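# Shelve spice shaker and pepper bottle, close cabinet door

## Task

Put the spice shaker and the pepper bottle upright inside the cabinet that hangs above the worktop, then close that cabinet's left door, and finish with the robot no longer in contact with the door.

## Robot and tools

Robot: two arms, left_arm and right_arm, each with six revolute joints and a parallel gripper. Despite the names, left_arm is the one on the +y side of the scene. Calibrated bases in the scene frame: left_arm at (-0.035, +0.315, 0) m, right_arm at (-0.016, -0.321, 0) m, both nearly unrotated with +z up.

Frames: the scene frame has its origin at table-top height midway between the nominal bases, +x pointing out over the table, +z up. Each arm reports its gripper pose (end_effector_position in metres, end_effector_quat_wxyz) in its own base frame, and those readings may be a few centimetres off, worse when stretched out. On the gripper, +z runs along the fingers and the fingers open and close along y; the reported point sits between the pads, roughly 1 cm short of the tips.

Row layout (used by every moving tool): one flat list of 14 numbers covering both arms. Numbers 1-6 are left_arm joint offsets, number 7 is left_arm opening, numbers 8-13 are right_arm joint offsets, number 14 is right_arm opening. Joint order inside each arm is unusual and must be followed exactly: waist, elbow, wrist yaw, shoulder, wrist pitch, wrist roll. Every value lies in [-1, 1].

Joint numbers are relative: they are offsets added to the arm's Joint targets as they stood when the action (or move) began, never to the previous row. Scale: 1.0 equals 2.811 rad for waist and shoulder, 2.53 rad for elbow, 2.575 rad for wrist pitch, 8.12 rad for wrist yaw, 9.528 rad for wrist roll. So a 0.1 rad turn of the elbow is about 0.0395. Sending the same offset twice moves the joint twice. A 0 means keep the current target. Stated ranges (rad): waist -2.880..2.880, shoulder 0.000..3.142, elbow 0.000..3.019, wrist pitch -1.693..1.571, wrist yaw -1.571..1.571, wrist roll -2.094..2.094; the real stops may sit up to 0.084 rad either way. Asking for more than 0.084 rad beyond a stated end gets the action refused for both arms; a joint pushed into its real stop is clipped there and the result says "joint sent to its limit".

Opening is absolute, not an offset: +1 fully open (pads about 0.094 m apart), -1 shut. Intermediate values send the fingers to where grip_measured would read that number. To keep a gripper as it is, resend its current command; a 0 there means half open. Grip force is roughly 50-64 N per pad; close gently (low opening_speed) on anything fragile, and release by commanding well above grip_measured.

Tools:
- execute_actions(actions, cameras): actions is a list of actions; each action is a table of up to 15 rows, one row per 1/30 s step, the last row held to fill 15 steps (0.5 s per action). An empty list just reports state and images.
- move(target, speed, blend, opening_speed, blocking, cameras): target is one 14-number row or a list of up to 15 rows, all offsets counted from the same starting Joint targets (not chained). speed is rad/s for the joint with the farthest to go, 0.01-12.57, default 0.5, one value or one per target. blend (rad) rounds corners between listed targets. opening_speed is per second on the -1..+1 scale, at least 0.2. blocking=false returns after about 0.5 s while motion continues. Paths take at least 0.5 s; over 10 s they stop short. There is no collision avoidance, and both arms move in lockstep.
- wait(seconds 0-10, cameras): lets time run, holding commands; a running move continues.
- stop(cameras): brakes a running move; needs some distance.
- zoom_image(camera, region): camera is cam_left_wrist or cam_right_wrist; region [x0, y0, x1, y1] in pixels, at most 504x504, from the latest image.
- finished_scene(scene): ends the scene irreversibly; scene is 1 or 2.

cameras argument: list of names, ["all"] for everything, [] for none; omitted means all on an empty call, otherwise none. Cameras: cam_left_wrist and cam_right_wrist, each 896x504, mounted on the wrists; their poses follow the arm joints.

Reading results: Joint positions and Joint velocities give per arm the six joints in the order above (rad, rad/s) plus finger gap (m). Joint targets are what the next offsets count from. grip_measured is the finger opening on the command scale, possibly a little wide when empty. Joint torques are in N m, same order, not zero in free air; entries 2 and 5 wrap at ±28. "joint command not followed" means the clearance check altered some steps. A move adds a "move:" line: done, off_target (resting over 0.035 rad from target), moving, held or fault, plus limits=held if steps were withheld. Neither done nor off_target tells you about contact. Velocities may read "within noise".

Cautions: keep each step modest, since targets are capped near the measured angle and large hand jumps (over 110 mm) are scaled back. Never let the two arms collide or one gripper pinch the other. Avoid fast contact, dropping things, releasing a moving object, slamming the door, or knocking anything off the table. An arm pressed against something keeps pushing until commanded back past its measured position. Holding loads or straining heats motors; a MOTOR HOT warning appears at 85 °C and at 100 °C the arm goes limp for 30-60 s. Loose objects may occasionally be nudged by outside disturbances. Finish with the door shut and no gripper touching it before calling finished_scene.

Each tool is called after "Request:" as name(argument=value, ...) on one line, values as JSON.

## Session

Request:
execute_actions(actions=[])

Scene clock: 0.00 s.
left_arm: end_effector_position=(+0.1589, -0.4255, +0.3519) grip_measured=+1.000 end_effector_quat_wxyz=(+0.687, +0.167, +0.707, +0.018) | right_arm: end_effector_position=(+0.4637, -0.0246, +0.1281) grip_measured=+1.000 end_effector_quat_wxyz=(-0.025, -0.157, +0.987, +0.010)
Joint names: [waist, elbow, wrist yaw, shoulder, wrist pitch, wrist roll]
Joint positions: left_arm=[-1.593 0.89 -1.379 1.231 0.051 -0.026 0.094] | right_arm=[-0.056 1.3 -0.01 1.646 -1.278 -0.37 0.094]
Joint velocities: within noise
Joint torques (N m): no reading
Motor temperatures (°C): left_arm=[28 27 23 29 26 23 25] | right_arm=[23 26 26 25 26 22 25]
Heat: left arm: hottest shoulder 29 °C; right arm: hottest elbow 26 °C.
Joint targets: left_arm=[-1.593 0.910 -1.379 1.235 0.053 -0.026] | right_arm=[-0.056 1.326 -0.010 1.642 -1.277 -0.370]
Tool commands: left_gripper/opening=+1.0 right_gripper/opening=+1.0
camera_calibration:
cam_left_wrist: T_world_to_cam=[[-0.281588, -0.953737, -0.105323, -0.338981], [-0.674816, 0.274871, -0.684886, 0.486257], [0.682152, -0.121782, -0.720998, 0.218471], [0, 0, 0, 1]] pos_world=[0.083651, -0.43035, 0.454845]
cam_right_wrist: T_world_to_cam=[[0.42767, -0.903603, 0.0244777, -0.23469], [-0.636593, -0.28185, 0.717851, 0.216074], [-0.641754, -0.322586, -0.695766, 0.505365], [0, 0, 0, 1]] pos_world=[0.562241, 0.0118575, 0.202251]

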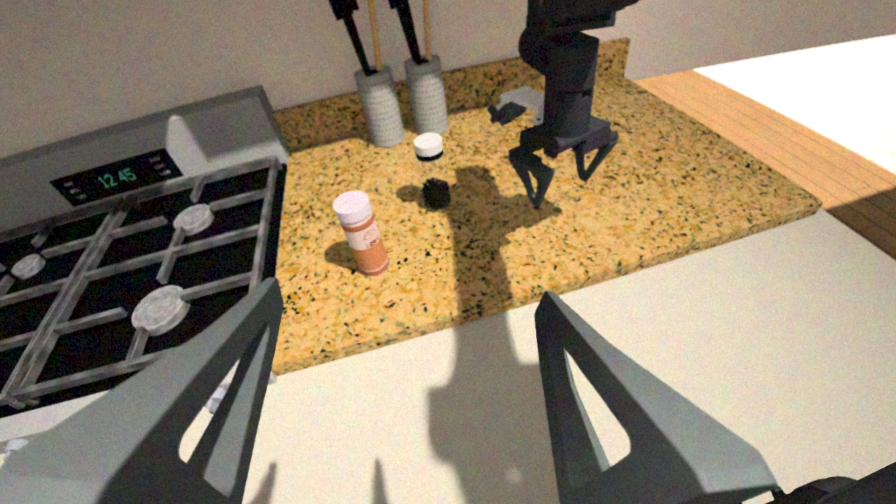

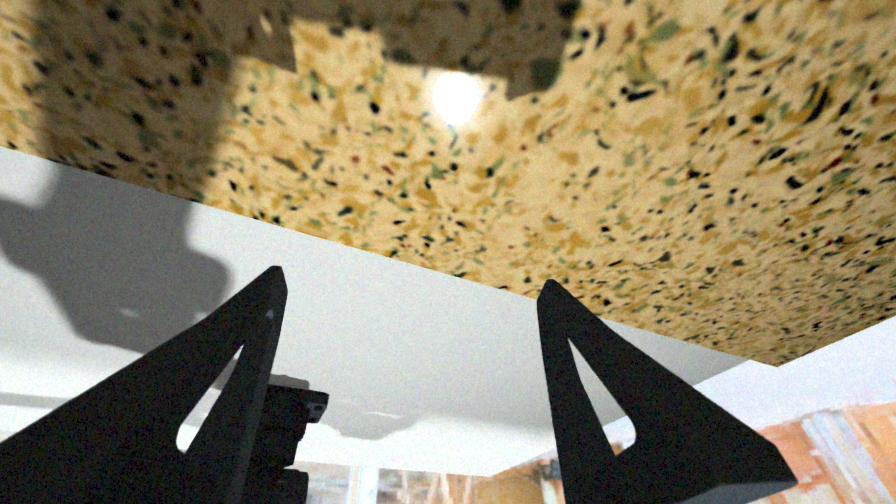

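Request:
move(target=[[0.3,0.07,0.07,-0.1,-0.06,0.0027,-1,0,0,0,-0.178,0.1165,0.02,1],[0.7446,0.1545,0.1698,-0.2085,-0.1367,0.0027,-1,0.0875,0.0814,0.0238,-0.1523,0.3802,0.0388,1]], speed=1.0, blend=0.1, cameras=["all"])

Scene clock: 3.57 s.
left_arm: end_effector_position=(+0.2694, +0.1444, +0.7125) grip_measured=-0.983 end_effector_quat_wxyz=(+0.789, -0.146, +0.565, +0.195) | right_arm: end_effector_position=(+0.5551, +0.0674, +0.6020) grip_measured=+1.000 end_effector_quat_wxyz=(+0.693, -0.005, +0.721, -0.007)
Joint names: [waist, elbow, wrist yaw, shoulder, wrist pitch, wrist roll]
Joint positions: left_arm=[0.492 1.264 -0.003 0.648 -0.29 -0.009 0.001] | right_arm=[0.177 1.475 0.18 1.199 -0.316 -0.01 0.094]
Joint torques (N m): left_arm=[1.9 12.08 0.06 1.44 0.98 0.22] | right_arm=[1.2 16.83 0.15 -8.06 2.67 0.28]
Heat: left arm: hottest shoulder 29 °C; right arm: hottest elbow 27 °C.
Joint targets: left_arm=[0.501 1.301 0.000 0.649 -0.299 0.000] | right_arm=[0.190 1.532 0.183 1.214 -0.298 -0.001]
move: off_target (left_arm, right_arm); left_arm: the elbow is farthest, 0.037 rad from its target; right_arm: the elbow is farthest, 0.057 rad from its target
camera_calibration:
cam_left_wrist: T_world_to_cam=[[0.360377, -0.924274, 0.125884, -0.0683072], [-0.328358, -0.252011, -0.910314, 0.794507], [0.873103, 0.286721, -0.394311, 0.129327], [0, 0, 0, 1]] pos_world=[0.172584, 0.100009, 0.782845]
cam_right_wrist: T_world_to_cam=[[-0.0557425, -0.98787, 0.144932, -0.000753324], [-0.715935, -0.0616313, -0.695441, 0.840141], [0.695938, -0.142528, -0.703816, 0.173497], [0, 0, 0, 1]] pos_world=[0.480702, 0.0757629, 0.706488]

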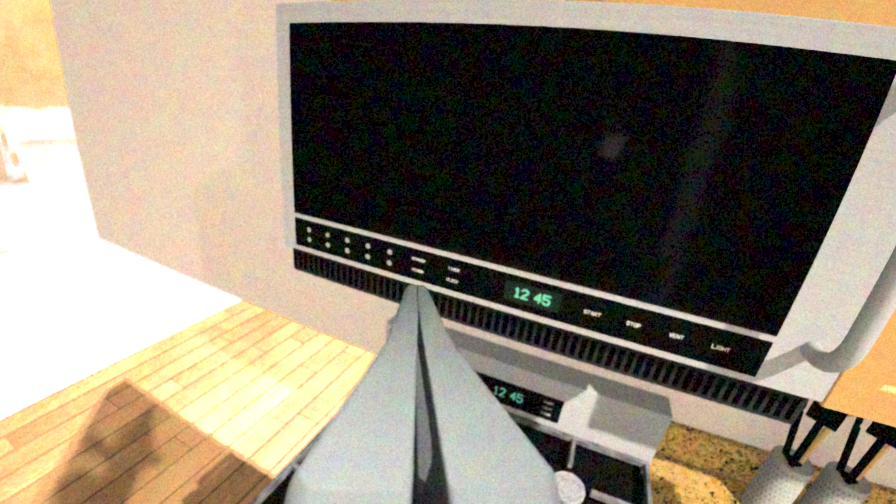

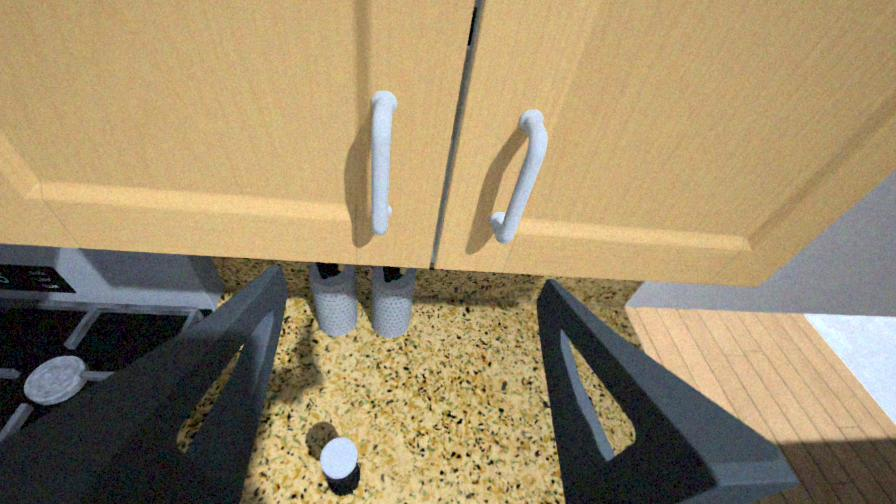

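Request:
move(target=[0,0,0,0,0,0,-1,0,0.0466,0.0009,0.0679,0.0423,0,0.6], speed=0.3, cameras=["cam_right_wrist"])

Scene clock: 5.33 s.
left_arm: end_effector_position=(+0.2695, +0.1443, +0.7124) grip_measured=-0.983 end_effector_quat_wxyz=(+0.789, -0.145, +0.565, +0.195) | right_arm: end_effector_position=(+0.6374, +0.0808, +0.5841) grip_measured=+0.603 end_effector_quat_wxyz=(+0.702, -0.001, +0.712, -0.008)
Joint names: [waist, elbow, wrist yaw, shoulder, wrist pitch, wrist roll]
Joint positions: left_arm=[0.492 1.264 -0.002 0.648 -0.291 -0.009 0.001] | right_arm=[0.177 1.59 0.187 1.398 -0.207 -0.01 0.075]
Joint torques (N m): left_arm=[1.9 12.08 0.09 1.49 1.02 0.22] | right_arm=[1.08 17.26 0.15 -11.75 2.51 0.18]
Heat: left arm: hottest shoulder 29 °C; right arm: hottest elbow 27 °C.
Joint targets: left_arm=[0.501 1.301 0.000 0.649 -0.300 0.000] | right_arm=[0.190 1.650 0.190 1.405 -0.189 -0.001]
move: off_target (left_arm, right_arm); left_arm: the elbow is farthest, 0.037 rad from its target; right_arm: the elbow is farthest, 0.060 rad from its target
camera_calibration:
cam_right_wrist: T_world_to_cam=[[-0.0665306, -0.988134, 0.138436, 0.0304068], [-0.698627, -0.0529254, -0.713526, 0.886273], [0.712387, -0.144186, -0.686816, 0.0853139], [0, 0, 0, 1]] pos_world=[0.56042, 0.0892533, 0.686764]
Images, in order (width x height): cam_right_wrist 896x504.

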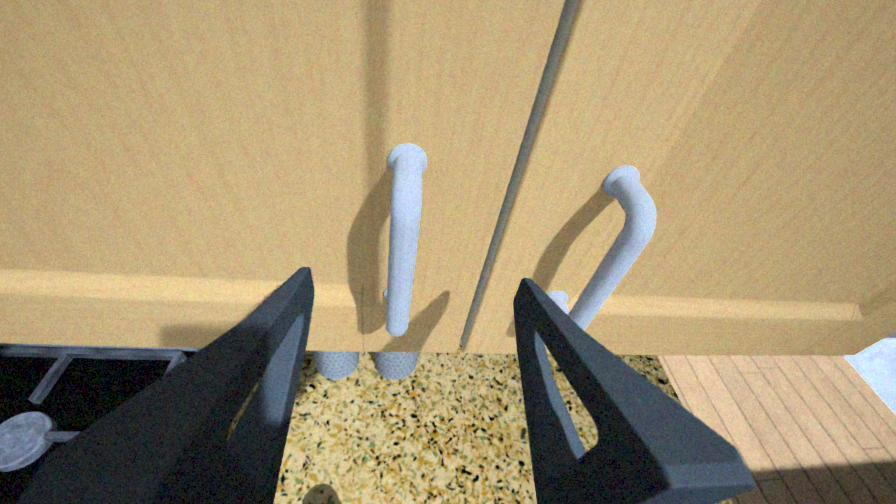

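Request:
move(target=[[0,0,0,0,0,0,-1,0.0046,0.0194,-0.0012,0.0149,0.0035,0,0.6],[0,0,0,0,0,0,-1,0.0046,0.0194,-0.0012,0.0149,0.0035,0,-1]], speed=0.15, opening_speed=0.8, cameras=["cam_right_wrist"])

Scene clock: 8.97 s.
left_arm: end_effector_position=(+0.2695, +0.1443, +0.7124) grip_measured=-0.983 end_effector_quat_wxyz=(+0.789, -0.145, +0.565, +0.195) | right_arm: end_effector_position=(+0.6484, +0.0890, +0.5942) grip_measured=-0.812 end_effector_quat_wxyz=(+0.710, -0.001, +0.705, -0.004)
Joint names: [waist, elbow, wrist yaw, shoulder, wrist pitch, wrist roll]
Joint positions: left_arm=[0.492 1.264 -0.002 0.648 -0.291 -0.009 0.001] | right_arm=[0.187 1.637 0.192 1.432 -0.198 -0.008 0.009]
Joint torques (N m): left_arm=[1.85 12.1 0.08 1.32 0.98 0.21] | right_arm=[1.08 17.21 -0.53 -11.93 2.71 0.17]
Heat: left arm: hottest shoulder 29 °C; right arm: hottest elbow 28 °C.
Joint targets: left_arm=[0.501 1.301 0.000 0.649 -0.300 0.000] | right_arm=[0.203 1.699 0.181 1.447 -0.180 -0.001]
move: off_target (left_arm, right_arm); target 2's new numbers were sent with right_arm's elbow 0.062 rad from that target; left_arm: the elbow is farthest, 0.037 rad from its target; right_arm: the elbow is farthest, 0.062 rad from its target
camera_calibration:
cam_right_wrist: T_world_to_cam=[[-0.0638212, -0.989202, 0.131932, 0.0400053], [-0.682645, -0.0531607, -0.728814, 0.900291], [0.727958, -0.136577, -0.671881, 0.0658981], [0, 0, 0, 1]] pos_world=[0.569161, 0.0964335, 0.695142]
Images, in order (width x height): cam_right_wrist 896x504.

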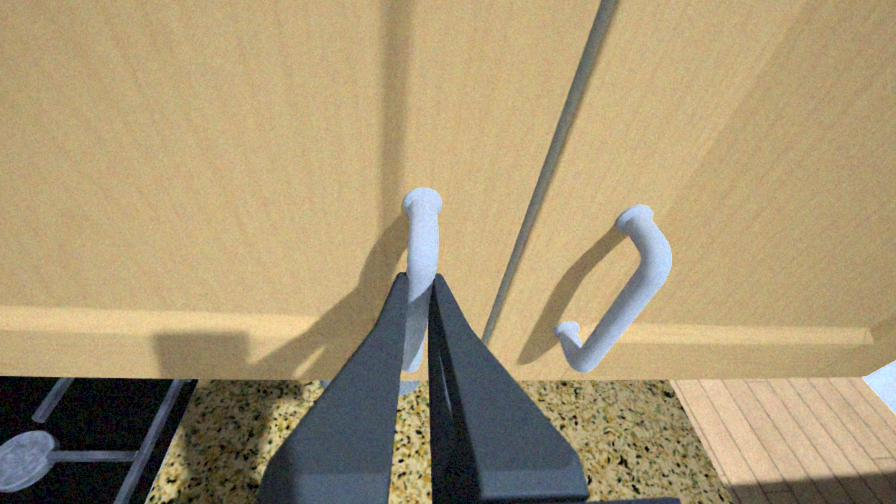

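Request:
move(target=[[0,0,0,0,0,0,-1,0.0153,-0.0443,0.0193,-0.0366,-0.0039,0,-1],[0,0,0,0,0,0,-1,0.0498,-0.0704,0.0421,-0.0623,-0.0066,0,-1],[0,0,0,0,0,0,-1,0.0914,-0.0846,0.0672,-0.0772,-0.0087,0,-1],[0,0,0,0,0,0,-1,0.1373,-0.0866,0.0938,-0.0793,-0.0091,0,-1],[0,0,0,0,0,0,-1,0.1825,-0.0751,0.1202,-0.0672,-0.007,0,-1],[0,0,0,0,0,0,-1,0.2216,-0.0506,0.1445,-0.0427,-0.0043,0,-1],[0,0,0,0,0,0,-1,0.2504,-0.0257,0.1553,-0.0196,-0.0035,0,-1],[0,0,0,0,0,0,-1,0.2732,0.0138,0.1656,0.0144,-0.005,0,-1]], speed=0.28, blend=0.03, cameras=["cam_right_wrist"])

Scene clock: 15.10 s.
left_arm: end_effector_position=(+0.2695, +0.1443, +0.7124) grip_measured=-0.983 end_effector_quat_wxyz=(+0.789, -0.145, +0.565, +0.195) | right_arm: end_effector_position=(+0.4175, +0.3171, +0.5930) grip_measured=-0.838 end_effector_quat_wxyz=(+0.678, +0.200, +0.678, -0.201)
Joint names: [waist, elbow, wrist yaw, shoulder, wrist pitch, wrist roll]
Joint positions: left_arm=[0.492 1.264 -0.002 0.648 -0.291 -0.009 0.001] | right_arm=[0.985 1.66 1.56 1.454 -0.201 -0.007 0.008]
Joint torques (N m): left_arm=[1.9 12.07 0.08 1.44 0.95 0.22] | right_arm=[-1.2 17.87 -1.52 -9.93 1.58 0.17]
Heat: left arm: hottest elbow 30 °C; right arm: hottest elbow 29 °C.
Joint targets: left_arm=[0.501 1.301 0.000 0.649 -0.300 0.000] | right_arm=[0.971 1.734 1.525 1.487 -0.193 -0.001]
move: off_target (left_arm, right_arm); left_arm: the elbow is farthest, 0.037 rad from its target; right_arm: the elbow is farthest, 0.074 rad from its target
camera_calibration:
cam_right_wrist: T_world_to_cam=[[-0.587293, -0.799269, 0.127498, 0.41197], [-0.605557, 0.329396, -0.72443, 0.597836], [0.537017, -0.50266, -0.677455, 0.463466], [0, 0, 0, 1]] pos_world=[0.355081, 0.365316, 0.694543]
Images, in order (width x height): cam_right_wrist 896x504.

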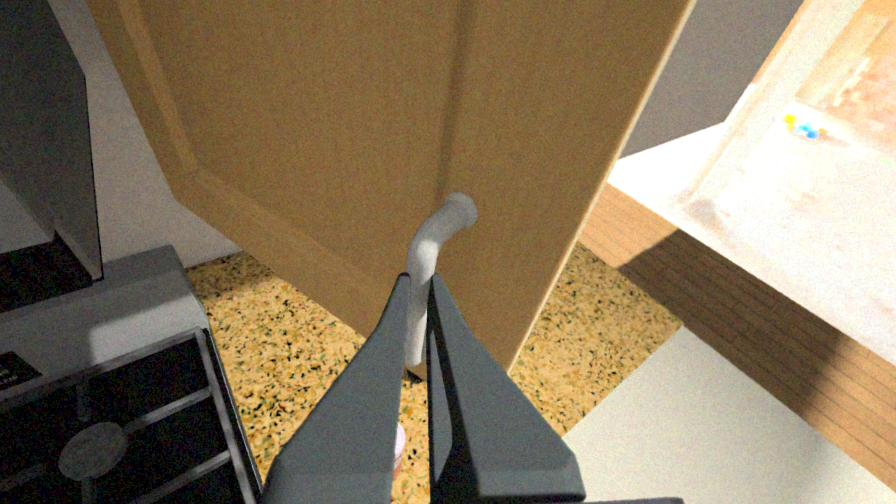

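Request:
move(target=[[0,0,0,0,0,0,-1,0,-0.012,0.004,-0.008,0,0,1],[0,0,0,0,0,0,-1,0.05,-0.012,0.004,-0.008,0,0,1]], speed=0.3, opening_speed=2, cameras=["cam_right_wrist"])

Scene clock: 17.60 s.
left_arm: end_effector_position=(+0.2695, +0.1443, +0.7124) grip_measured=-0.983 end_effector_quat_wxyz=(+0.789, -0.145, +0.565, +0.195) | right_arm: end_effector_position=(+0.3765, +0.3679, +0.5930) grip_measured=+0.997 end_effector_quat_wxyz=(+0.689, +0.156, +0.690, -0.158)
Joint names: [waist, elbow, wrist yaw, shoulder, wrist pitch, wrist roll]
Joint positions: left_arm=[0.492 1.264 -0.002 0.648 -0.291 -0.009 0.001] | right_arm=[1.107 1.664 1.555 1.458 -0.201 -0.007 0.094]
Joint torques (N m): left_arm=[2.02 12.05 0.09 1.38 0.99 0.21] | right_arm=[0.67 14.52 0.11 -12.04 1.54 0.16]
Heat: left arm: hottest elbow 31 °C; right arm: hottest elbow 30 °C.
Joint targets: left_arm=[0.501 1.301 0.000 0.649 -0.300 0.000] | right_arm=[1.112 1.703 1.558 1.465 -0.193 -0.001]
move: off_target (left_arm, right_arm); left_arm: the elbow is farthest, 0.037 rad from its target; right_arm: the elbow is farthest, 0.040 rad from its target
camera_calibration:
cam_right_wrist: T_world_to_cam=[[-0.481048, -0.867368, 0.127536, 0.41349], [-0.642456, 0.249786, -0.724471, 0.599409], [0.596527, -0.430441, -0.677404, 0.461945], [0, 0, 0, 1]] pos_world=[0.30844, 0.407765, 0.694443]
Images, in order (width x height): cam_right_wrist 896x504.

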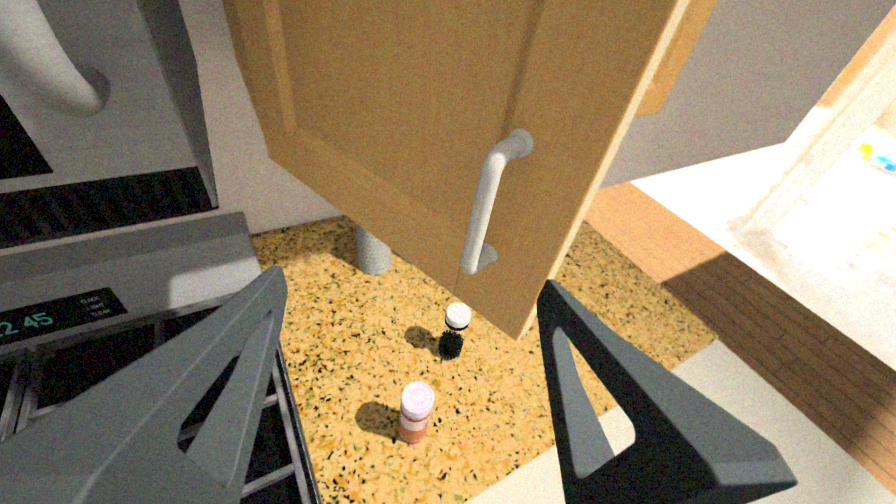

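Request:
move(target=[[0,0,0,0,0,0,-1,0.0121,-0.247,-0.0507,-0.0217,0.2186,0,1],[0,0,0,0,0,0,-1,-0.1558,-0.515,-0.1459,0.0765,0.5833,0,1]], speed=0.8, blend=0.05, cameras=["cam_right_wrist"])

Scene clock: 20.83 s.
left_arm: end_effector_position=(+0.2695, +0.1443, +0.7124) grip_measured=-0.983 end_effector_quat_wxyz=(+0.789, -0.145, +0.565, +0.195) | right_arm: end_effector_position=(+0.4074, +0.2516, +0.1419) grip_measured=+0.997 end_effector_quat_wxyz=(+0.706, -0.107, +0.691, +0.111)
Joint names: [waist, elbow, wrist yaw, shoulder, wrist pitch, wrist roll]
Joint positions: left_arm=[0.492 1.264 -0.002 0.648 -0.291 -0.009 0.001] | right_arm=[0.687 0.401 0.377 1.668 1.291 -0.007 0.094]
Joint torques (N m): left_arm=[2.02 12.01 0.08 1.44 1.05 0.22] | right_arm=[-0.91 4.63 -0.2 -8.53 2.39 0.13]
Heat: left arm: hottest elbow 31 °C; right arm: hottest elbow 30 °C.
Joint targets: left_arm=[0.501 1.301 0.000 0.649 -0.300 0.000] | right_arm=[0.674 0.400 0.373 1.680 1.309 -0.001]
move: off_target (left_arm); left_arm: the elbow is farthest, 0.037 rad from its target
camera_calibration:
cam_right_wrist: T_world_to_cam=[[0.244007, -0.962014, 0.122428, 0.114212], [-0.623623, -0.252336, -0.739879, 0.442348], [0.742667, 0.104187, -0.661506, -0.108361], [0, 0, 0, 1]] pos_world=[0.328466, 0.232783, 0.24162]
Images, in order (width x height): cam_right_wrist 896x504.

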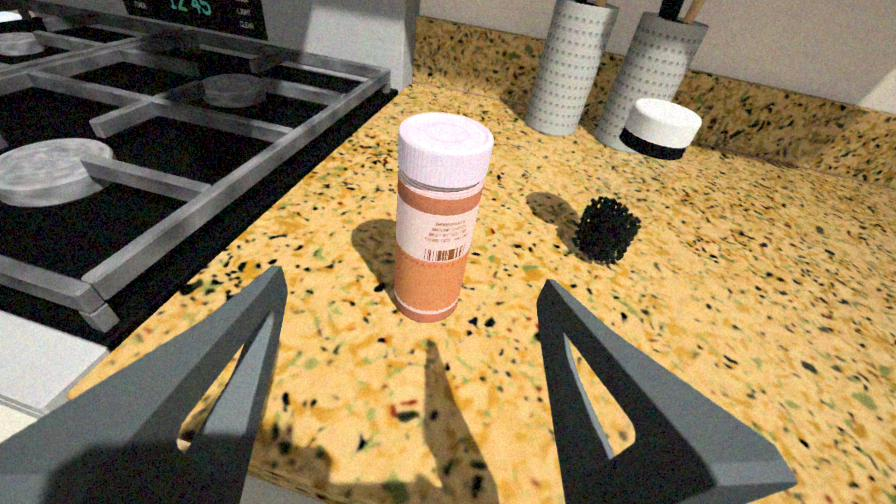

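Request:
move(target=[[0,0,0,0,0,0,-1,-0.0406,0.098,-0.0129,0.0715,-0.0179,0,1]], speed=0.3, cameras=["cam_right_wrist"])

Scene clock: 22.43 s.
left_arm: end_effector_position=(+0.2695, +0.1443, +0.7124) grip_measured=-0.983 end_effector_quat_wxyz=(+0.789, -0.145, +0.565, +0.195) | right_arm: end_effector_position=(+0.4939, +0.2639, +0.1163) grip_measured=+0.997 end_effector_quat_wxyz=(+0.707, -0.106, +0.691, +0.107)
Joint names: [waist, elbow, wrist yaw, shoulder, wrist pitch, wrist roll]
Joint positions: left_arm=[0.492 1.264 -0.002 0.648 -0.291 -0.009 0.001] | right_arm=[0.574 0.618 0.272 1.866 1.27 -0.007 0.094]
Joint torques (N m): left_arm=[1.9 12.07 0.09 1.38 1.03 0.22] | right_arm=[-1.03 7.88 -0.23 -11.58 1.44 0.14]
Heat: left arm: hottest elbow 31 °C; right arm: hottest elbow 30 °C.
Joint targets: left_arm=[0.501 1.301 0.000 0.649 -0.300 0.000] | right_arm=[0.560 0.648 0.269 1.881 1.263 -0.001]
move: off_target (left_arm); left_arm: the elbow is farthest, 0.037 rad from its target
camera_calibration:
cam_right_wrist: T_world_to_cam=[[0.236317, -0.963573, 0.125223, 0.111947], [-0.625515, -0.249479, -0.73925, 0.480565], [0.743563, 0.0963684, -0.661686, -0.189238], [0, 0, 0, 1]] pos_world=[0.414856, 0.245996, 0.216023]
Images, in order (width x height): cam_right_wrist 896x504.

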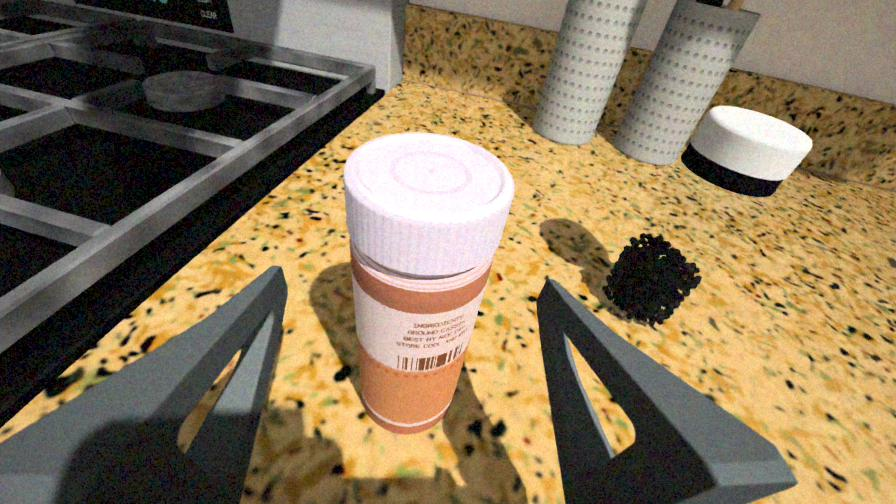

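Request:
move(target=[0,0,0,0,0,0,-1,0,0,0,0,0,0,-0.3], opening_speed=0.6, cameras=["cam_right_wrist"])

Scene clock: 24.97 s.
left_arm: end_effector_position=(+0.2695, +0.1443, +0.7124) grip_measured=-0.983 end_effector_quat_wxyz=(+0.789, -0.145, +0.565, +0.195) | right_arm: end_effector_position=(+0.4939, +0.2639, +0.1163) grip_measured=-0.058 end_effector_quat_wxyz=(+0.707, -0.106, +0.691, +0.107)
Joint names: [waist, elbow, wrist yaw, shoulder, wrist pitch, wrist roll]
Joint positions: left_arm=[0.492 1.264 -0.002 0.648 -0.291 -0.009 0.001] | right_arm=[0.574 0.618 0.272 1.866 1.27 -0.007 0.044]
Joint torques (N m): left_arm=[1.85 12.07 0.07 1.38 1.03 0.2] | right_arm=[-1.26 7.84 -0.17 -11.93 1.39 0.16]
Motor temperatures (°C): left_arm=[27 32 23 29 26 23 26] | right_arm=[23 30 26 26 27 22 25]
Heat: left arm: hottest elbow 32 °C; right arm: hottest elbow 30 °C.
Joint targets: left_arm=[0.501 1.301 0.000 0.649 -0.300 0.000] | right_arm=[0.560 0.648 0.268 1.881 1.263 -0.001]
move: off_target (left_arm); left_arm: the elbow is farthest, 0.037 rad from its target
camera_calibration:
cam_right_wrist: T_world_to_cam=[[0.236667, -0.963492, 0.12519, 0.111812], [-0.625409, -0.249678, -0.739273, 0.480512], [0.74354, 0.0966668, -0.661667, -0.189232], [0, 0, 0, 1]] pos_world=[0.414756, 0.245996, 0.216023]
Images, in order (width x height): cam_right_wrist 896x504.

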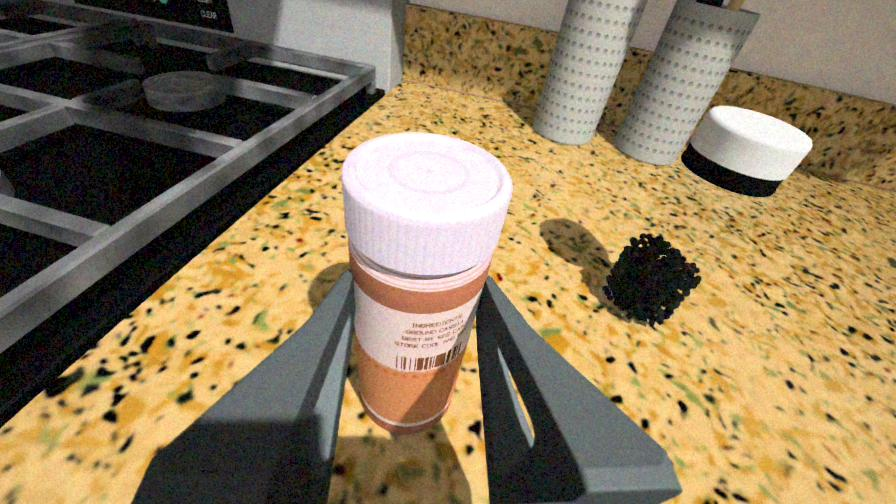

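Request:
move(target=[[0,0,0,0,0,0,-1,-0.047,-0.0067,0.002,-0.2896,-0.3134,0,-0.3],[0,0,0,0,0,0,-1,-0.0612,0.3391,-0.0028,-0.286,-0.6233,0,-0.3],[0,0,0,0,0,0,-1,-0.0651,0.4581,-0.0036,-0.154,-0.593,0,-0.3],[0,0,0,0,0,0,-1,-0.0715,0.5383,-0.0058,-0.0918,-0.6031,0,-0.3]], speed=[0.55,0.55,0.4,0.3], blend=[0.08,0.05,0.03,0], cameras=["cam_right_wrist"])

Scene clock: 31.27 s.
left_arm: end_effector_position=(+0.2695, +0.1443, +0.7124) grip_measured=-0.983 end_effector_quat_wxyz=(+0.789, -0.145, +0.565, +0.195) | right_arm: end_effector_position=(+0.6770, +0.2245, +0.6321) grip_measured=-0.060 end_effector_quat_wxyz=(+0.714, -0.052, +0.696, +0.053)
Joint names: [waist, elbow, wrist yaw, shoulder, wrist pitch, wrist roll]
Joint positions: left_arm=[0.492 1.264 -0.002 0.648 -0.291 -0.009 0.001] | right_arm=[0.375 1.941 0.225 1.619 -0.295 -0.007 0.044]
Joint torques (N m): left_arm=[1.9 12.11 0.08 1.44 0.99 0.2] | right_arm=[-0.79 17.81 -0.16 -15.5 2.02 0.23]
Heat: left arm: hottest elbow 33 °C; right arm: hottest elbow 31 °C.
Joint targets: left_arm=[0.501 1.301 0.000 0.649 -0.300 0.000] | right_arm=[0.359 2.010 0.221 1.623 -0.290 -0.001]
move: off_target (left_arm, right_arm); left_arm: the elbow is farthest, 0.037 rad from its target; right_arm: the elbow is farthest, 0.069 rad from its target
camera_calibration:
cam_right_wrist: T_world_to_cam=[[0.0869997, -0.98838, 0.124646, 0.0731234], [-0.653733, -0.151054, -0.741495, 0.965001], [0.751707, -0.0169753, -0.659279, 0.0382092], [0, 0, 0, 1]] pos_world=[0.59577, 0.21869, 0.73162]
Images, in order (width x height): cam_right_wrist 896x504.

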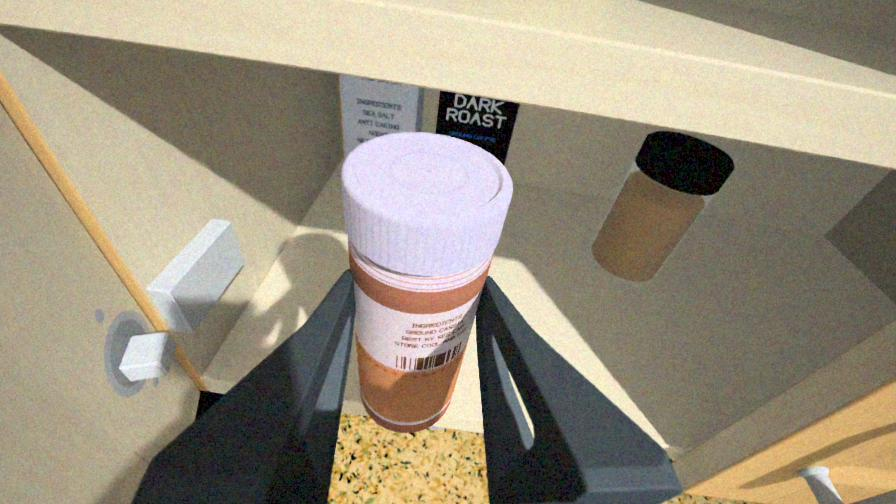

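Request:
move(target=[0,0,0,0,0,0,-1,-0.0107,0.1186,-0.0034,0.0854,-0.0427,0,-0.3], speed=0.2, cameras=["cam_right_wrist"])

Scene clock: 33.80 s.
left_arm: end_effector_position=(+0.2695, +0.1443, +0.7124) grip_measured=-0.983 end_effector_quat_wxyz=(+0.789, -0.145, +0.565, +0.195) | right_arm: end_effector_position=(+0.7557, +0.2349, +0.6140) grip_measured=-0.060 end_effector_quat_wxyz=(+0.700, -0.056, +0.710, +0.048)
Joint names: [waist, elbow, wrist yaw, shoulder, wrist pitch, wrist roll]
Joint positions: left_arm=[0.492 1.264 -0.002 0.648 -0.291 -0.009 0.001] | right_arm=[0.344 2.241 0.197 1.857 -0.4 -0.007 0.044]
Joint torques (N m): left_arm=[1.9 12.05 0.08 1.49 1.01 0.23] | right_arm=[-0.5 17.43 -0.15 -18.9 1.83 0.14]
Heat: left arm: hottest elbow 33 °C; right arm: hottest elbow 32 °C.
Joint targets: left_arm=[0.501 1.301 0.000 0.649 -0.300 0.000] | right_arm=[0.329 2.310 0.194 1.863 -0.400 -0.001]
move: off_target (left_arm, right_arm); left_arm: the elbow is farthest, 0.037 rad from its target; right_arm: the elbow is farthest, 0.069 rad from its target
camera_calibration:
cam_right_wrist: T_world_to_cam=[[0.0898038, -0.986687, 0.135588, 0.0695701], [-0.682167, -0.160128, -0.713448, 1.01102], [0.725661, -0.0284235, -0.687465, 0.00696371], [0, 0, 0, 1]] pos_world=[0.678381, 0.230734, 0.716662]
Images, in order (width x height): cam_right_wrist 896x504.

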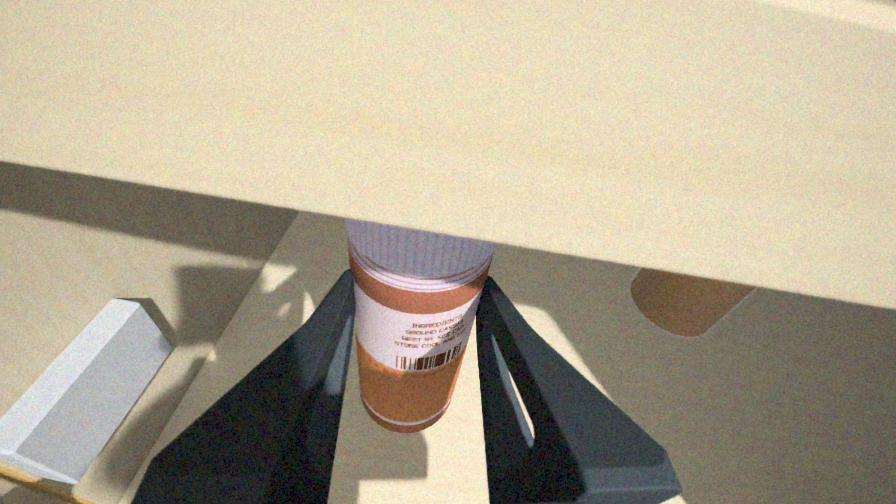

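Request:
move(target=[0,0,0,0,0,0,-1,0,-0.0783,0,-0.0235,0.0505,0,-0.3], speed=0.1, cameras=["cam_right_wrist"])

Scene clock: 36.40 s.
left_arm: end_effector_position=(+0.2695, +0.1443, +0.7124) grip_measured=-0.983 end_effector_quat_wxyz=(+0.789, -0.145, +0.565, +0.195) | right_arm: end_effector_position=(+0.7575, +0.2356, +0.5872) grip_measured=-0.060 end_effector_quat_wxyz=(+0.705, -0.055, +0.705, +0.050)
Joint names: [waist, elbow, wrist yaw, shoulder, wrist pitch, wrist roll]
Joint positions: left_arm=[0.492 1.264 -0.002 0.648 -0.291 -0.009 0.001] | right_arm=[0.344 2.113 0.197 1.827 -0.287 -0.007 0.044]
Joint torques (N m): left_arm=[1.85 12.08 0.08 1.49 1.02 0.22] | right_arm=[-0.62 11.34 -0.11 -22.01 2.37 0.13]
Heat: left arm: hottest elbow 33 °C; right arm: hottest elbow 32 °C.
Joint targets: left_arm=[0.501 1.301 0.000 0.649 -0.300 0.000] | right_arm=[0.329 2.112 0.194 1.797 -0.270 -0.001]
move: off_target (left_arm); left_arm: the elbow is farthest, 0.037 rad from its target
camera_calibration:
cam_right_wrist: T_world_to_cam=[[0.0883023, -0.987319, 0.13192, 0.0772101], [-0.672016, -0.156806, -0.723745, 0.990739], [0.735253, -0.0247443, -0.677341, -0.026883], [0, 0, 0, 1]] pos_world=[0.67874, 0.230919, 0.688647]
Images, in order (width x height): cam_right_wrist 896x504.

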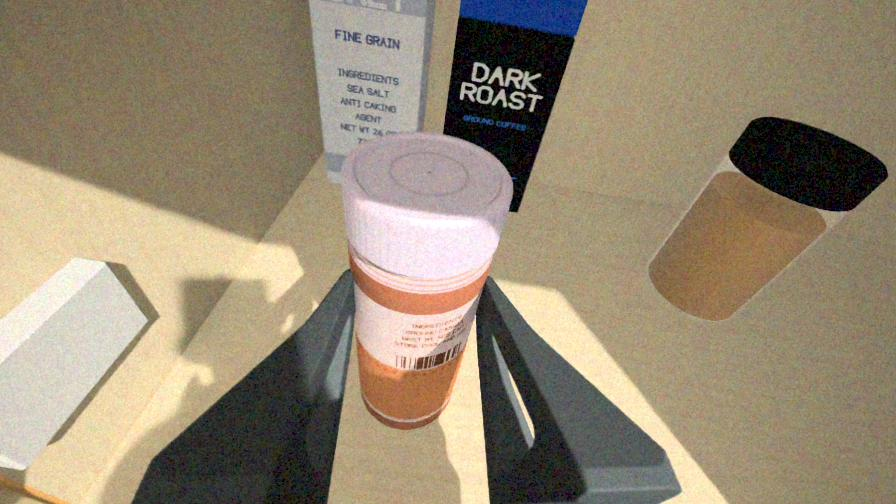

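Request:
move(target=[0,0,0,0,0,0,-1,0,-0.0079,0,0,0.006,0,-0.3], speed=0.06)

Scene clock: 37.37 s.
left_arm: end_effector_position=(+0.2695, +0.1443, +0.7124) grip_measured=-0.983 end_effector_quat_wxyz=(+0.789, -0.145, +0.565, +0.195) | right_arm: end_effector_position=(+0.7566, +0.2353, +0.5865) grip_measured=-0.060 end_effector_quat_wxyz=(+0.708, -0.054, +0.702, +0.051)
Joint names: [waist, elbow, wrist yaw, shoulder, wrist pitch, wrist roll]
Joint positions: left_arm=[0.492 1.264 -0.002 0.648 -0.291 -0.009 0.001] | right_arm=[0.344 2.097 0.197 1.821 -0.267 -0.006 0.044]
Joint torques (N m): left_arm=[1.9 12.08 0.07 1.38 1.02 0.22] | right_arm=[-0.5 11.03 -0.14 -21.83 2.07 0.14]
Heat: left arm: hottest elbow 33 °C; right arm: hottest elbow 32 °C.
Joint targets: left_arm=[0.501 1.301 0.000 0.649 -0.300 0.000] | right_arm=[0.329 2.092 0.194 1.797 -0.254 -0.001]
move: off_target (left_arm); left_arm: the elbow is farthest, 0.037 rad from its target
camera_calibration:
cam_left_wrist: T_world_to_cam=[[0.360005, -0.924432, 0.125787, -0.068174], [-0.328779, -0.251888, -0.910196, 0.794418], [0.873098, 0.286319, -0.394614, 0.129479], [0, 0, 0, 1]] pos_world=[0.172683, 0.10001, 0.782746]
cam_right_wrist: T_world_to_cam=[[0.0871421, -0.987772, 0.129278, 0.0796387], [-0.665799, -0.154279, -0.730007, 0.988049], [0.741025, -0.0224587, -0.671102, -0.035239], [0, 0, 0, 1]] pos_world=[0.677015, 0.230309, 0.687338]

Request:
move(target=[0,0,0,0,0,0,-1,0,-0.0035,0,0,-0.0035,0,-0.3], speed=0.06, cameras=["cam_right_wrist"])

Scene clock: 38.20 s.
left_arm: end_effector_position=(+0.2695, +0.1443, +0.7124) grip_measured=-0.983 end_effector_quat_wxyz=(+0.789, -0.145, +0.565, +0.195) | right_arm: end_effector_position=(+0.7554, +0.2348, +0.5863) grip_measured=-0.060 end_effector_quat_wxyz=(+0.708, -0.053, +0.703, +0.051)
Joint names: [waist, elbow, wrist yaw, shoulder, wrist pitch, wrist roll]
Joint positions: left_arm=[0.492 1.264 -0.002 0.648 -0.291 -0.009 0.001] | right_arm=[0.344 2.091 0.197 1.817 -0.267 -0.005 0.044]
Joint torques (N m): left_arm=[1.85 12.04 0.08 1.38 1.02 0.21] | right_arm=[-0.73 10.63 -0.14 -21.07 2.07 0.15]
Heat: left arm: hottest elbow 33 °C; right arm: hottest elbow 32 °C.
Joint targets: left_arm=[0.501 1.301 0.000 0.649 -0.300 0.000] | right_arm=[0.329 2.083 0.194 1.797 -0.263 -0.001]
move: off_target (left_arm); left_arm: the elbow is farthest, 0.037 rad from its target
camera_calibration:
cam_right_wrist: T_world_to_cam=[[0.0873215, -0.987824, 0.128762, 0.0794974], [-0.666668, -0.153992, -0.729274, 0.987187], [0.740222, -0.02216, -0.671997, -0.0334146], [0, 0, 0, 1]] pos_world=[0.675918, 0.229808, 0.687238]
Images, in order (width x height): cam_right_wrist 896x504.

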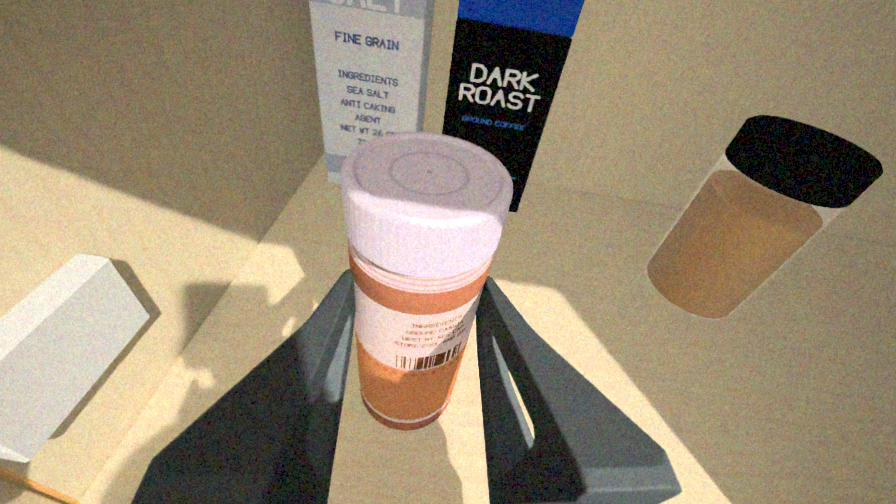

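Request:
move(target=[0,0,0,0,0,0,-1,0,0,0,0,0,0,0.25], opening_speed=0.4, cameras=["cam_right_wrist"])

Scene clock: 40.00 s.
left_arm: end_effector_position=(+0.2695, +0.1443, +0.7124) grip_measured=-0.983 end_effector_quat_wxyz=(+0.789, -0.145, +0.565, +0.195) | right_arm: end_effector_position=(+0.7563, +0.2349, +0.5803) grip_measured=+0.246 end_effector_quat_wxyz=(+0.704, -0.054, +0.706, +0.050)
Joint names: [waist, elbow, wrist yaw, shoulder, wrist pitch, wrist roll]
Joint positions: left_arm=[0.492 1.264 -0.002 0.648 -0.291 -0.009 0.001] | right_arm=[0.344 2.081 0.197 1.816 -0.267 -0.005 0.059]
Joint torques (N m): left_arm=[1.85 12.08 0.08 1.38 1.01 0.21] | right_arm=[-0.15 11.56 -0.17 -21.6 2 0.16]
Heat: left arm: hottest elbow 34 °C; right arm: hottest elbow 32 °C.
Joint targets: left_arm=[0.501 1.301 0.000 0.649 -0.300 0.000] | right_arm=[0.328 2.083 0.194 1.797 -0.263 -0.001]
move: off_target (left_arm); left_arm: the elbow is farthest, 0.037 rad from its target
camera_calibration:
cam_right_wrist: T_world_to_cam=[[0.088168, -0.98747, 0.130879, 0.0782126], [-0.673545, -0.155901, -0.722518, 0.985159], [0.733869, -0.0244496, -0.678851, -0.028741], [0, 0, 0, 1]] pos_world=[0.677745, 0.230117, 0.682048]
Images, in order (width x height): cam_right_wrist 896x504.

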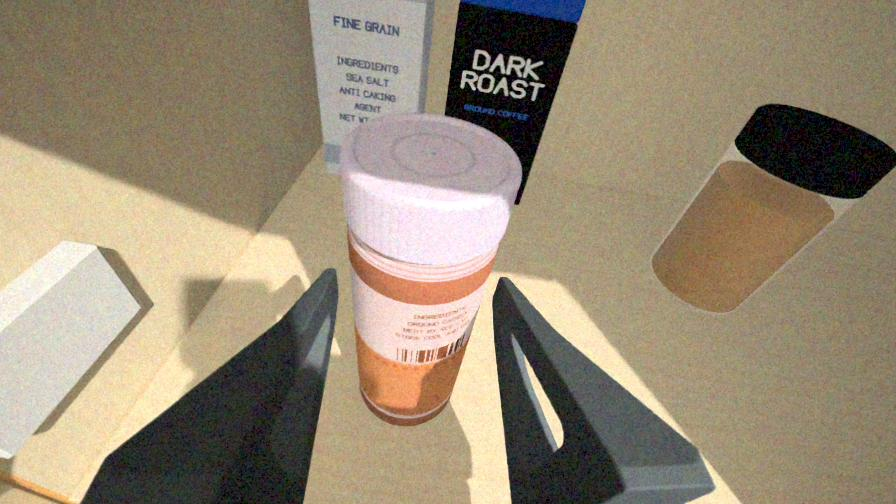

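Request:
move(target=[[0,0,0,0,0,0,-1,0.006,-0.1012,0.0014,-0.08,0.0179,0,0.7],[0,0,0,0,0,0,-1,0.0153,-0.196,0.0046,-0.1732,0.0089,0,0.7],[0,0,0,0,0,0,-1,0.0174,-0.5328,0.0225,-0.3127,0.1817,0,0.9],[0,0,0,0,0,0,-1,0.0085,-0.6119,0.0207,-0.0274,0.5682,0,0.9]], speed=[0.25,0.4,0.8,0.7], blend=[0.03,0.03,0.06,0], opening_speed=0.7, cameras=["cam_right_wrist"])

Scene clock: 46.80 s.
left_arm: end_effector_position=(+0.2695, +0.1443, +0.7124) grip_measured=-0.983 end_effector_quat_wxyz=(+0.789, -0.145, +0.565, +0.195) | right_arm: end_effector_position=(+0.5116, +0.1268, +0.1445) grip_measured=+0.897 end_effector_quat_wxyz=(+0.709, +0.001, +0.705, -0.003)
Joint names: [waist, elbow, wrist yaw, shoulder, wrist pitch, wrist roll]
Joint positions: left_arm=[0.492 1.264 -0.002 0.648 -0.291 -0.009 0.001] | right_arm=[0.36 0.535 0.365 1.711 1.181 -0.005 0.089]
Joint torques (N m): left_arm=[2.02 12.07 0.07 1.49 1.01 0.22] | right_arm=[-0.21 5.78 -0.17 -9.82 2.67 0.11]
Heat: left arm: hottest elbow 34 °C; right arm: hottest elbow 32 °C.
Joint targets: left_arm=[0.501 1.301 0.000 0.649 -0.300 0.000] | right_arm=[0.352 0.535 0.362 1.720 1.200 -0.001]
move: off_target (left_arm); blend cut to 0 rad at target 3; left_arm: the elbow is farthest, 0.037 rad from its target
camera_calibration:
cam_right_wrist: T_world_to_cam=[[-0.0634983, -0.989716, 0.128183, 0.128426], [-0.684133, -0.0503447, -0.727618, 0.481403], [0.726588, -0.133897, -0.6739, -0.130843], [0, 0, 0, 1]] pos_world=[0.432567, 0.133822, 0.24564]
Images, in order (width x height): cam_right_wrist 896x504.

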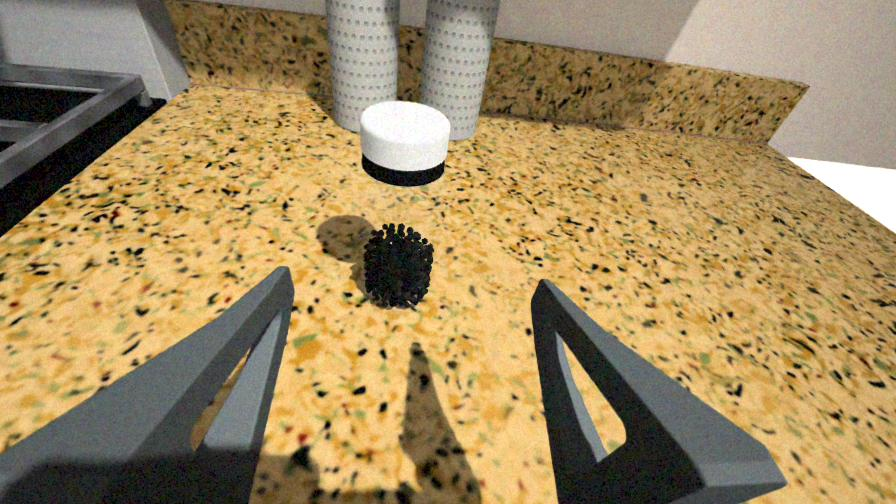

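Request:
move(target=[0,0,0,0,0,0,-1,-0.0249,0.1257,-0.0092,0.0836,-0.0272,0,0.9], speed=0.3, cameras=["cam_right_wrist"])

Scene clock: 48.53 s.
left_arm: end_effector_position=(+0.2695, +0.1443, +0.7124) grip_measured=-0.983 end_effector_quat_wxyz=(+0.789, -0.145, +0.565, +0.195) | right_arm: end_effector_position=(+0.6133, +0.1360, +0.1194) grip_measured=+0.897 end_effector_quat_wxyz=(+0.713, -0.002, +0.702, +0.002)
Joint names: [waist, elbow, wrist yaw, shoulder, wrist pitch, wrist roll]
Joint positions: left_arm=[0.492 1.264 -0.002 0.648 -0.291 -0.009 0.001] | right_arm=[0.298 0.818 0.291 1.938 1.137 -0.005 0.089]
Joint torques (N m): left_arm=[1.85 12.1 0.09 1.49 0.98 0.22] | right_arm=[-0.67 9.69 -0.16 -13.51 1.62 0.16]
Heat: left arm: hottest elbow 35 °C; right arm: hottest elbow 32 °C.
Joint targets: left_arm=[0.501 1.301 0.000 0.649 -0.300 0.000] | right_arm=[0.282 0.853 0.287 1.955 1.130 -0.001]
move: off_target (left_arm); left_arm: the elbow is farthest, 0.037 rad from its target
camera_calibration:
cam_right_wrist: T_world_to_cam=[[-0.053522, -0.99074, 0.124778, 0.14172], [-0.675662, -0.056078, -0.735076, 0.529628], [0.735266, -0.123651, -0.666404, -0.228098], [0, 0, 0, 1]] pos_world=[0.533147, 0.141904, 0.219628]
Images, in order (width x height): cam_right_wrist 896x504.

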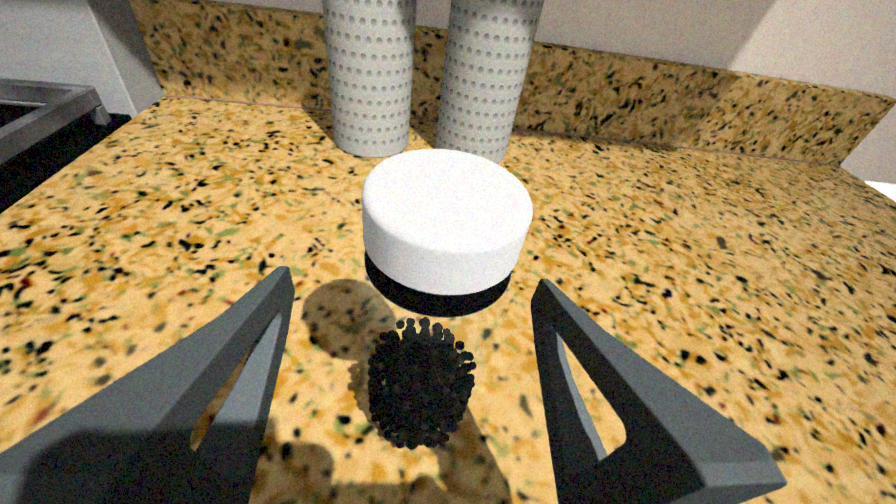

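Request:
move(target=[[0,0,0,0,0,0,-1,-0.0036,0,0,0.0064,0.004,0,0.9],[0,0,0,0,0,0,-1,-0.0036,0,0,0.0064,0.004,0,-0.25]], speed=0.1, opening_speed=0.6, cameras=["cam_right_wrist"])

Scene clock: 51.67 s.
left_arm: end_effector_position=(+0.2695, +0.1443, +0.7124) grip_measured=-0.983 end_effector_quat_wxyz=(+0.789, -0.145, +0.565, +0.195) | right_arm: end_effector_position=(+0.6143, +0.1302, +0.1088) grip_measured=+0.089 end_effector_quat_wxyz=(+0.707, -0.001, +0.708, -0.003)
Joint names: [waist, elbow, wrist yaw, shoulder, wrist pitch, wrist roll]
Joint positions: left_arm=[0.492 1.264 -0.002 0.648 -0.291 -0.009 0.001] | right_arm=[0.288 0.818 0.29 1.956 1.137 -0.005 0.051]
Joint torques (N m): left_arm=[1.9 12.04 0.08 1.26 0.99 0.21] | right_arm=[-1.32 9.32 -0.16 -13.51 1.87 0.12]
Heat: left arm: hottest elbow 35 °C; right arm: hottest elbow 32 °C.
Joint targets: left_arm=[0.501 1.301 0.000 0.649 -0.300 0.000] | right_arm=[0.272 0.853 0.287 1.973 1.140 -0.001]
move: off_target (left_arm); left_arm: the elbow is farthest, 0.037 rad from its target
camera_calibration:
cam_right_wrist: T_world_to_cam=[[-0.0601025, -0.989593, 0.130738, 0.140506], [-0.68843, -0.0537468, -0.723309, 0.528443], [0.722808, -0.133477, -0.678036, -0.226405], [0, 0, 0, 1]] pos_world=[0.535888, 0.137226, 0.210347]
Images, in order (width x height): cam_right_wrist 896x504.

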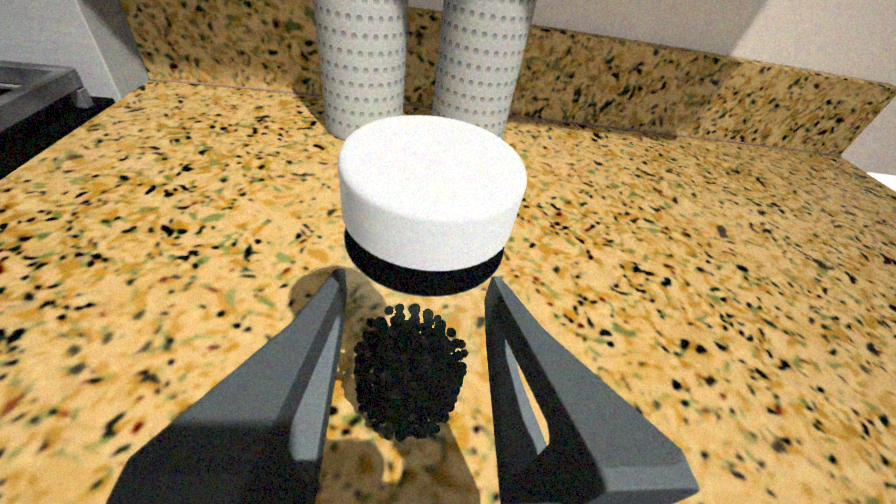

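Request:
move(target=[[0,0,0,0,0,0,-1,0.011,-0.0628,0.002,-0.3557,-0.2994,0,-0.25],[0,0,0,0,0,0,-1,0.0253,0.2455,0.0069,-0.3294,-0.5736,0,-0.25],[0,0,0,0,0,0,-1,-0.0075,0.3423,-0.0044,-0.2095,-0.5394,0,-0.25],[0,0,0,0,0,0,-1,-0.0149,0.4119,-0.007,-0.1491,-0.5414,0,-0.25]], speed=[0.5,0.5,0.4,0.3], blend=[0.08,0.05,0.03,0], cameras=["cam_right_wrist"])

Scene clock: 59.33 s.
left_arm: end_effector_position=(+0.2695, +0.1443, +0.7124) grip_measured=-0.983 end_effector_quat_wxyz=(+0.789, -0.145, +0.565, +0.195) | right_arm: end_effector_position=(+0.6863, +0.1306, +0.5967) grip_measured=+0.089 end_effector_quat_wxyz=(+0.695, -0.009, +0.719, +0.000)
Joint names: [waist, elbow, wrist yaw, shoulder, wrist pitch, wrist roll]
Joint positions: left_arm=[0.492 1.264 -0.002 0.648 -0.291 -0.009 0.001] | right_arm=[0.246 1.813 0.234 1.561 -0.286 -0.004 0.051]
Joint torques (N m): left_arm=[2.08 12.01 0.09 1.49 1.01 0.21] | right_arm=[-0.62 19.1 -0.14 -16.38 3.04 0.17]
Heat: left arm: hottest elbow 35 °C; right arm: hottest elbow 33 °C.
Joint targets: left_arm=[0.501 1.301 0.000 0.649 -0.300 0.000] | right_arm=[0.230 1.895 0.230 1.554 -0.254 -0.001]
move: off_target (left_arm, right_arm); left_arm: the elbow is farthest, 0.037 rad from its target; right_arm: the elbow is farthest, 0.082 rad from its target
camera_calibration:
cam_right_wrist: T_world_to_cam=[[-0.0418205, -0.989395, 0.139101, 0.0638634], [-0.710027, -0.0685194, -0.700833, 0.934213], [0.702932, -0.128075, -0.699631, 0.0783748], [0, 0, 0, 1]] pos_world=[0.610895, 0.137236, 0.700677]
Images, in order (width x height): cam_right_wrist 896x504.

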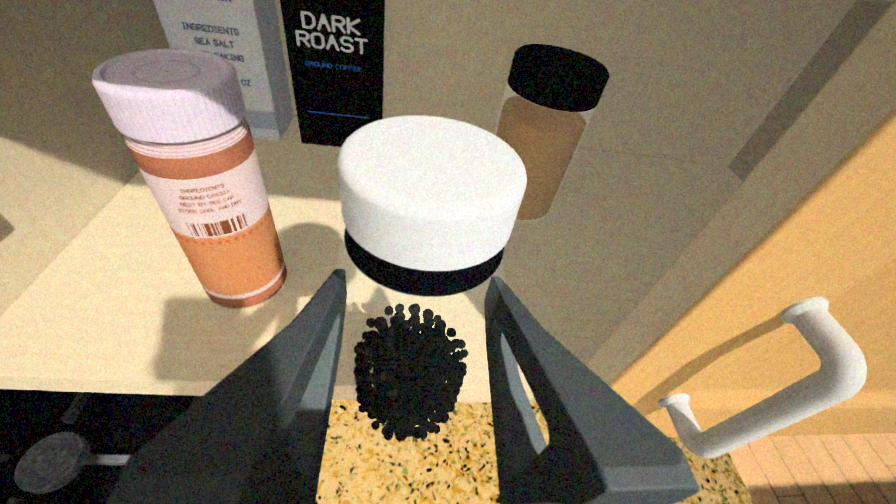

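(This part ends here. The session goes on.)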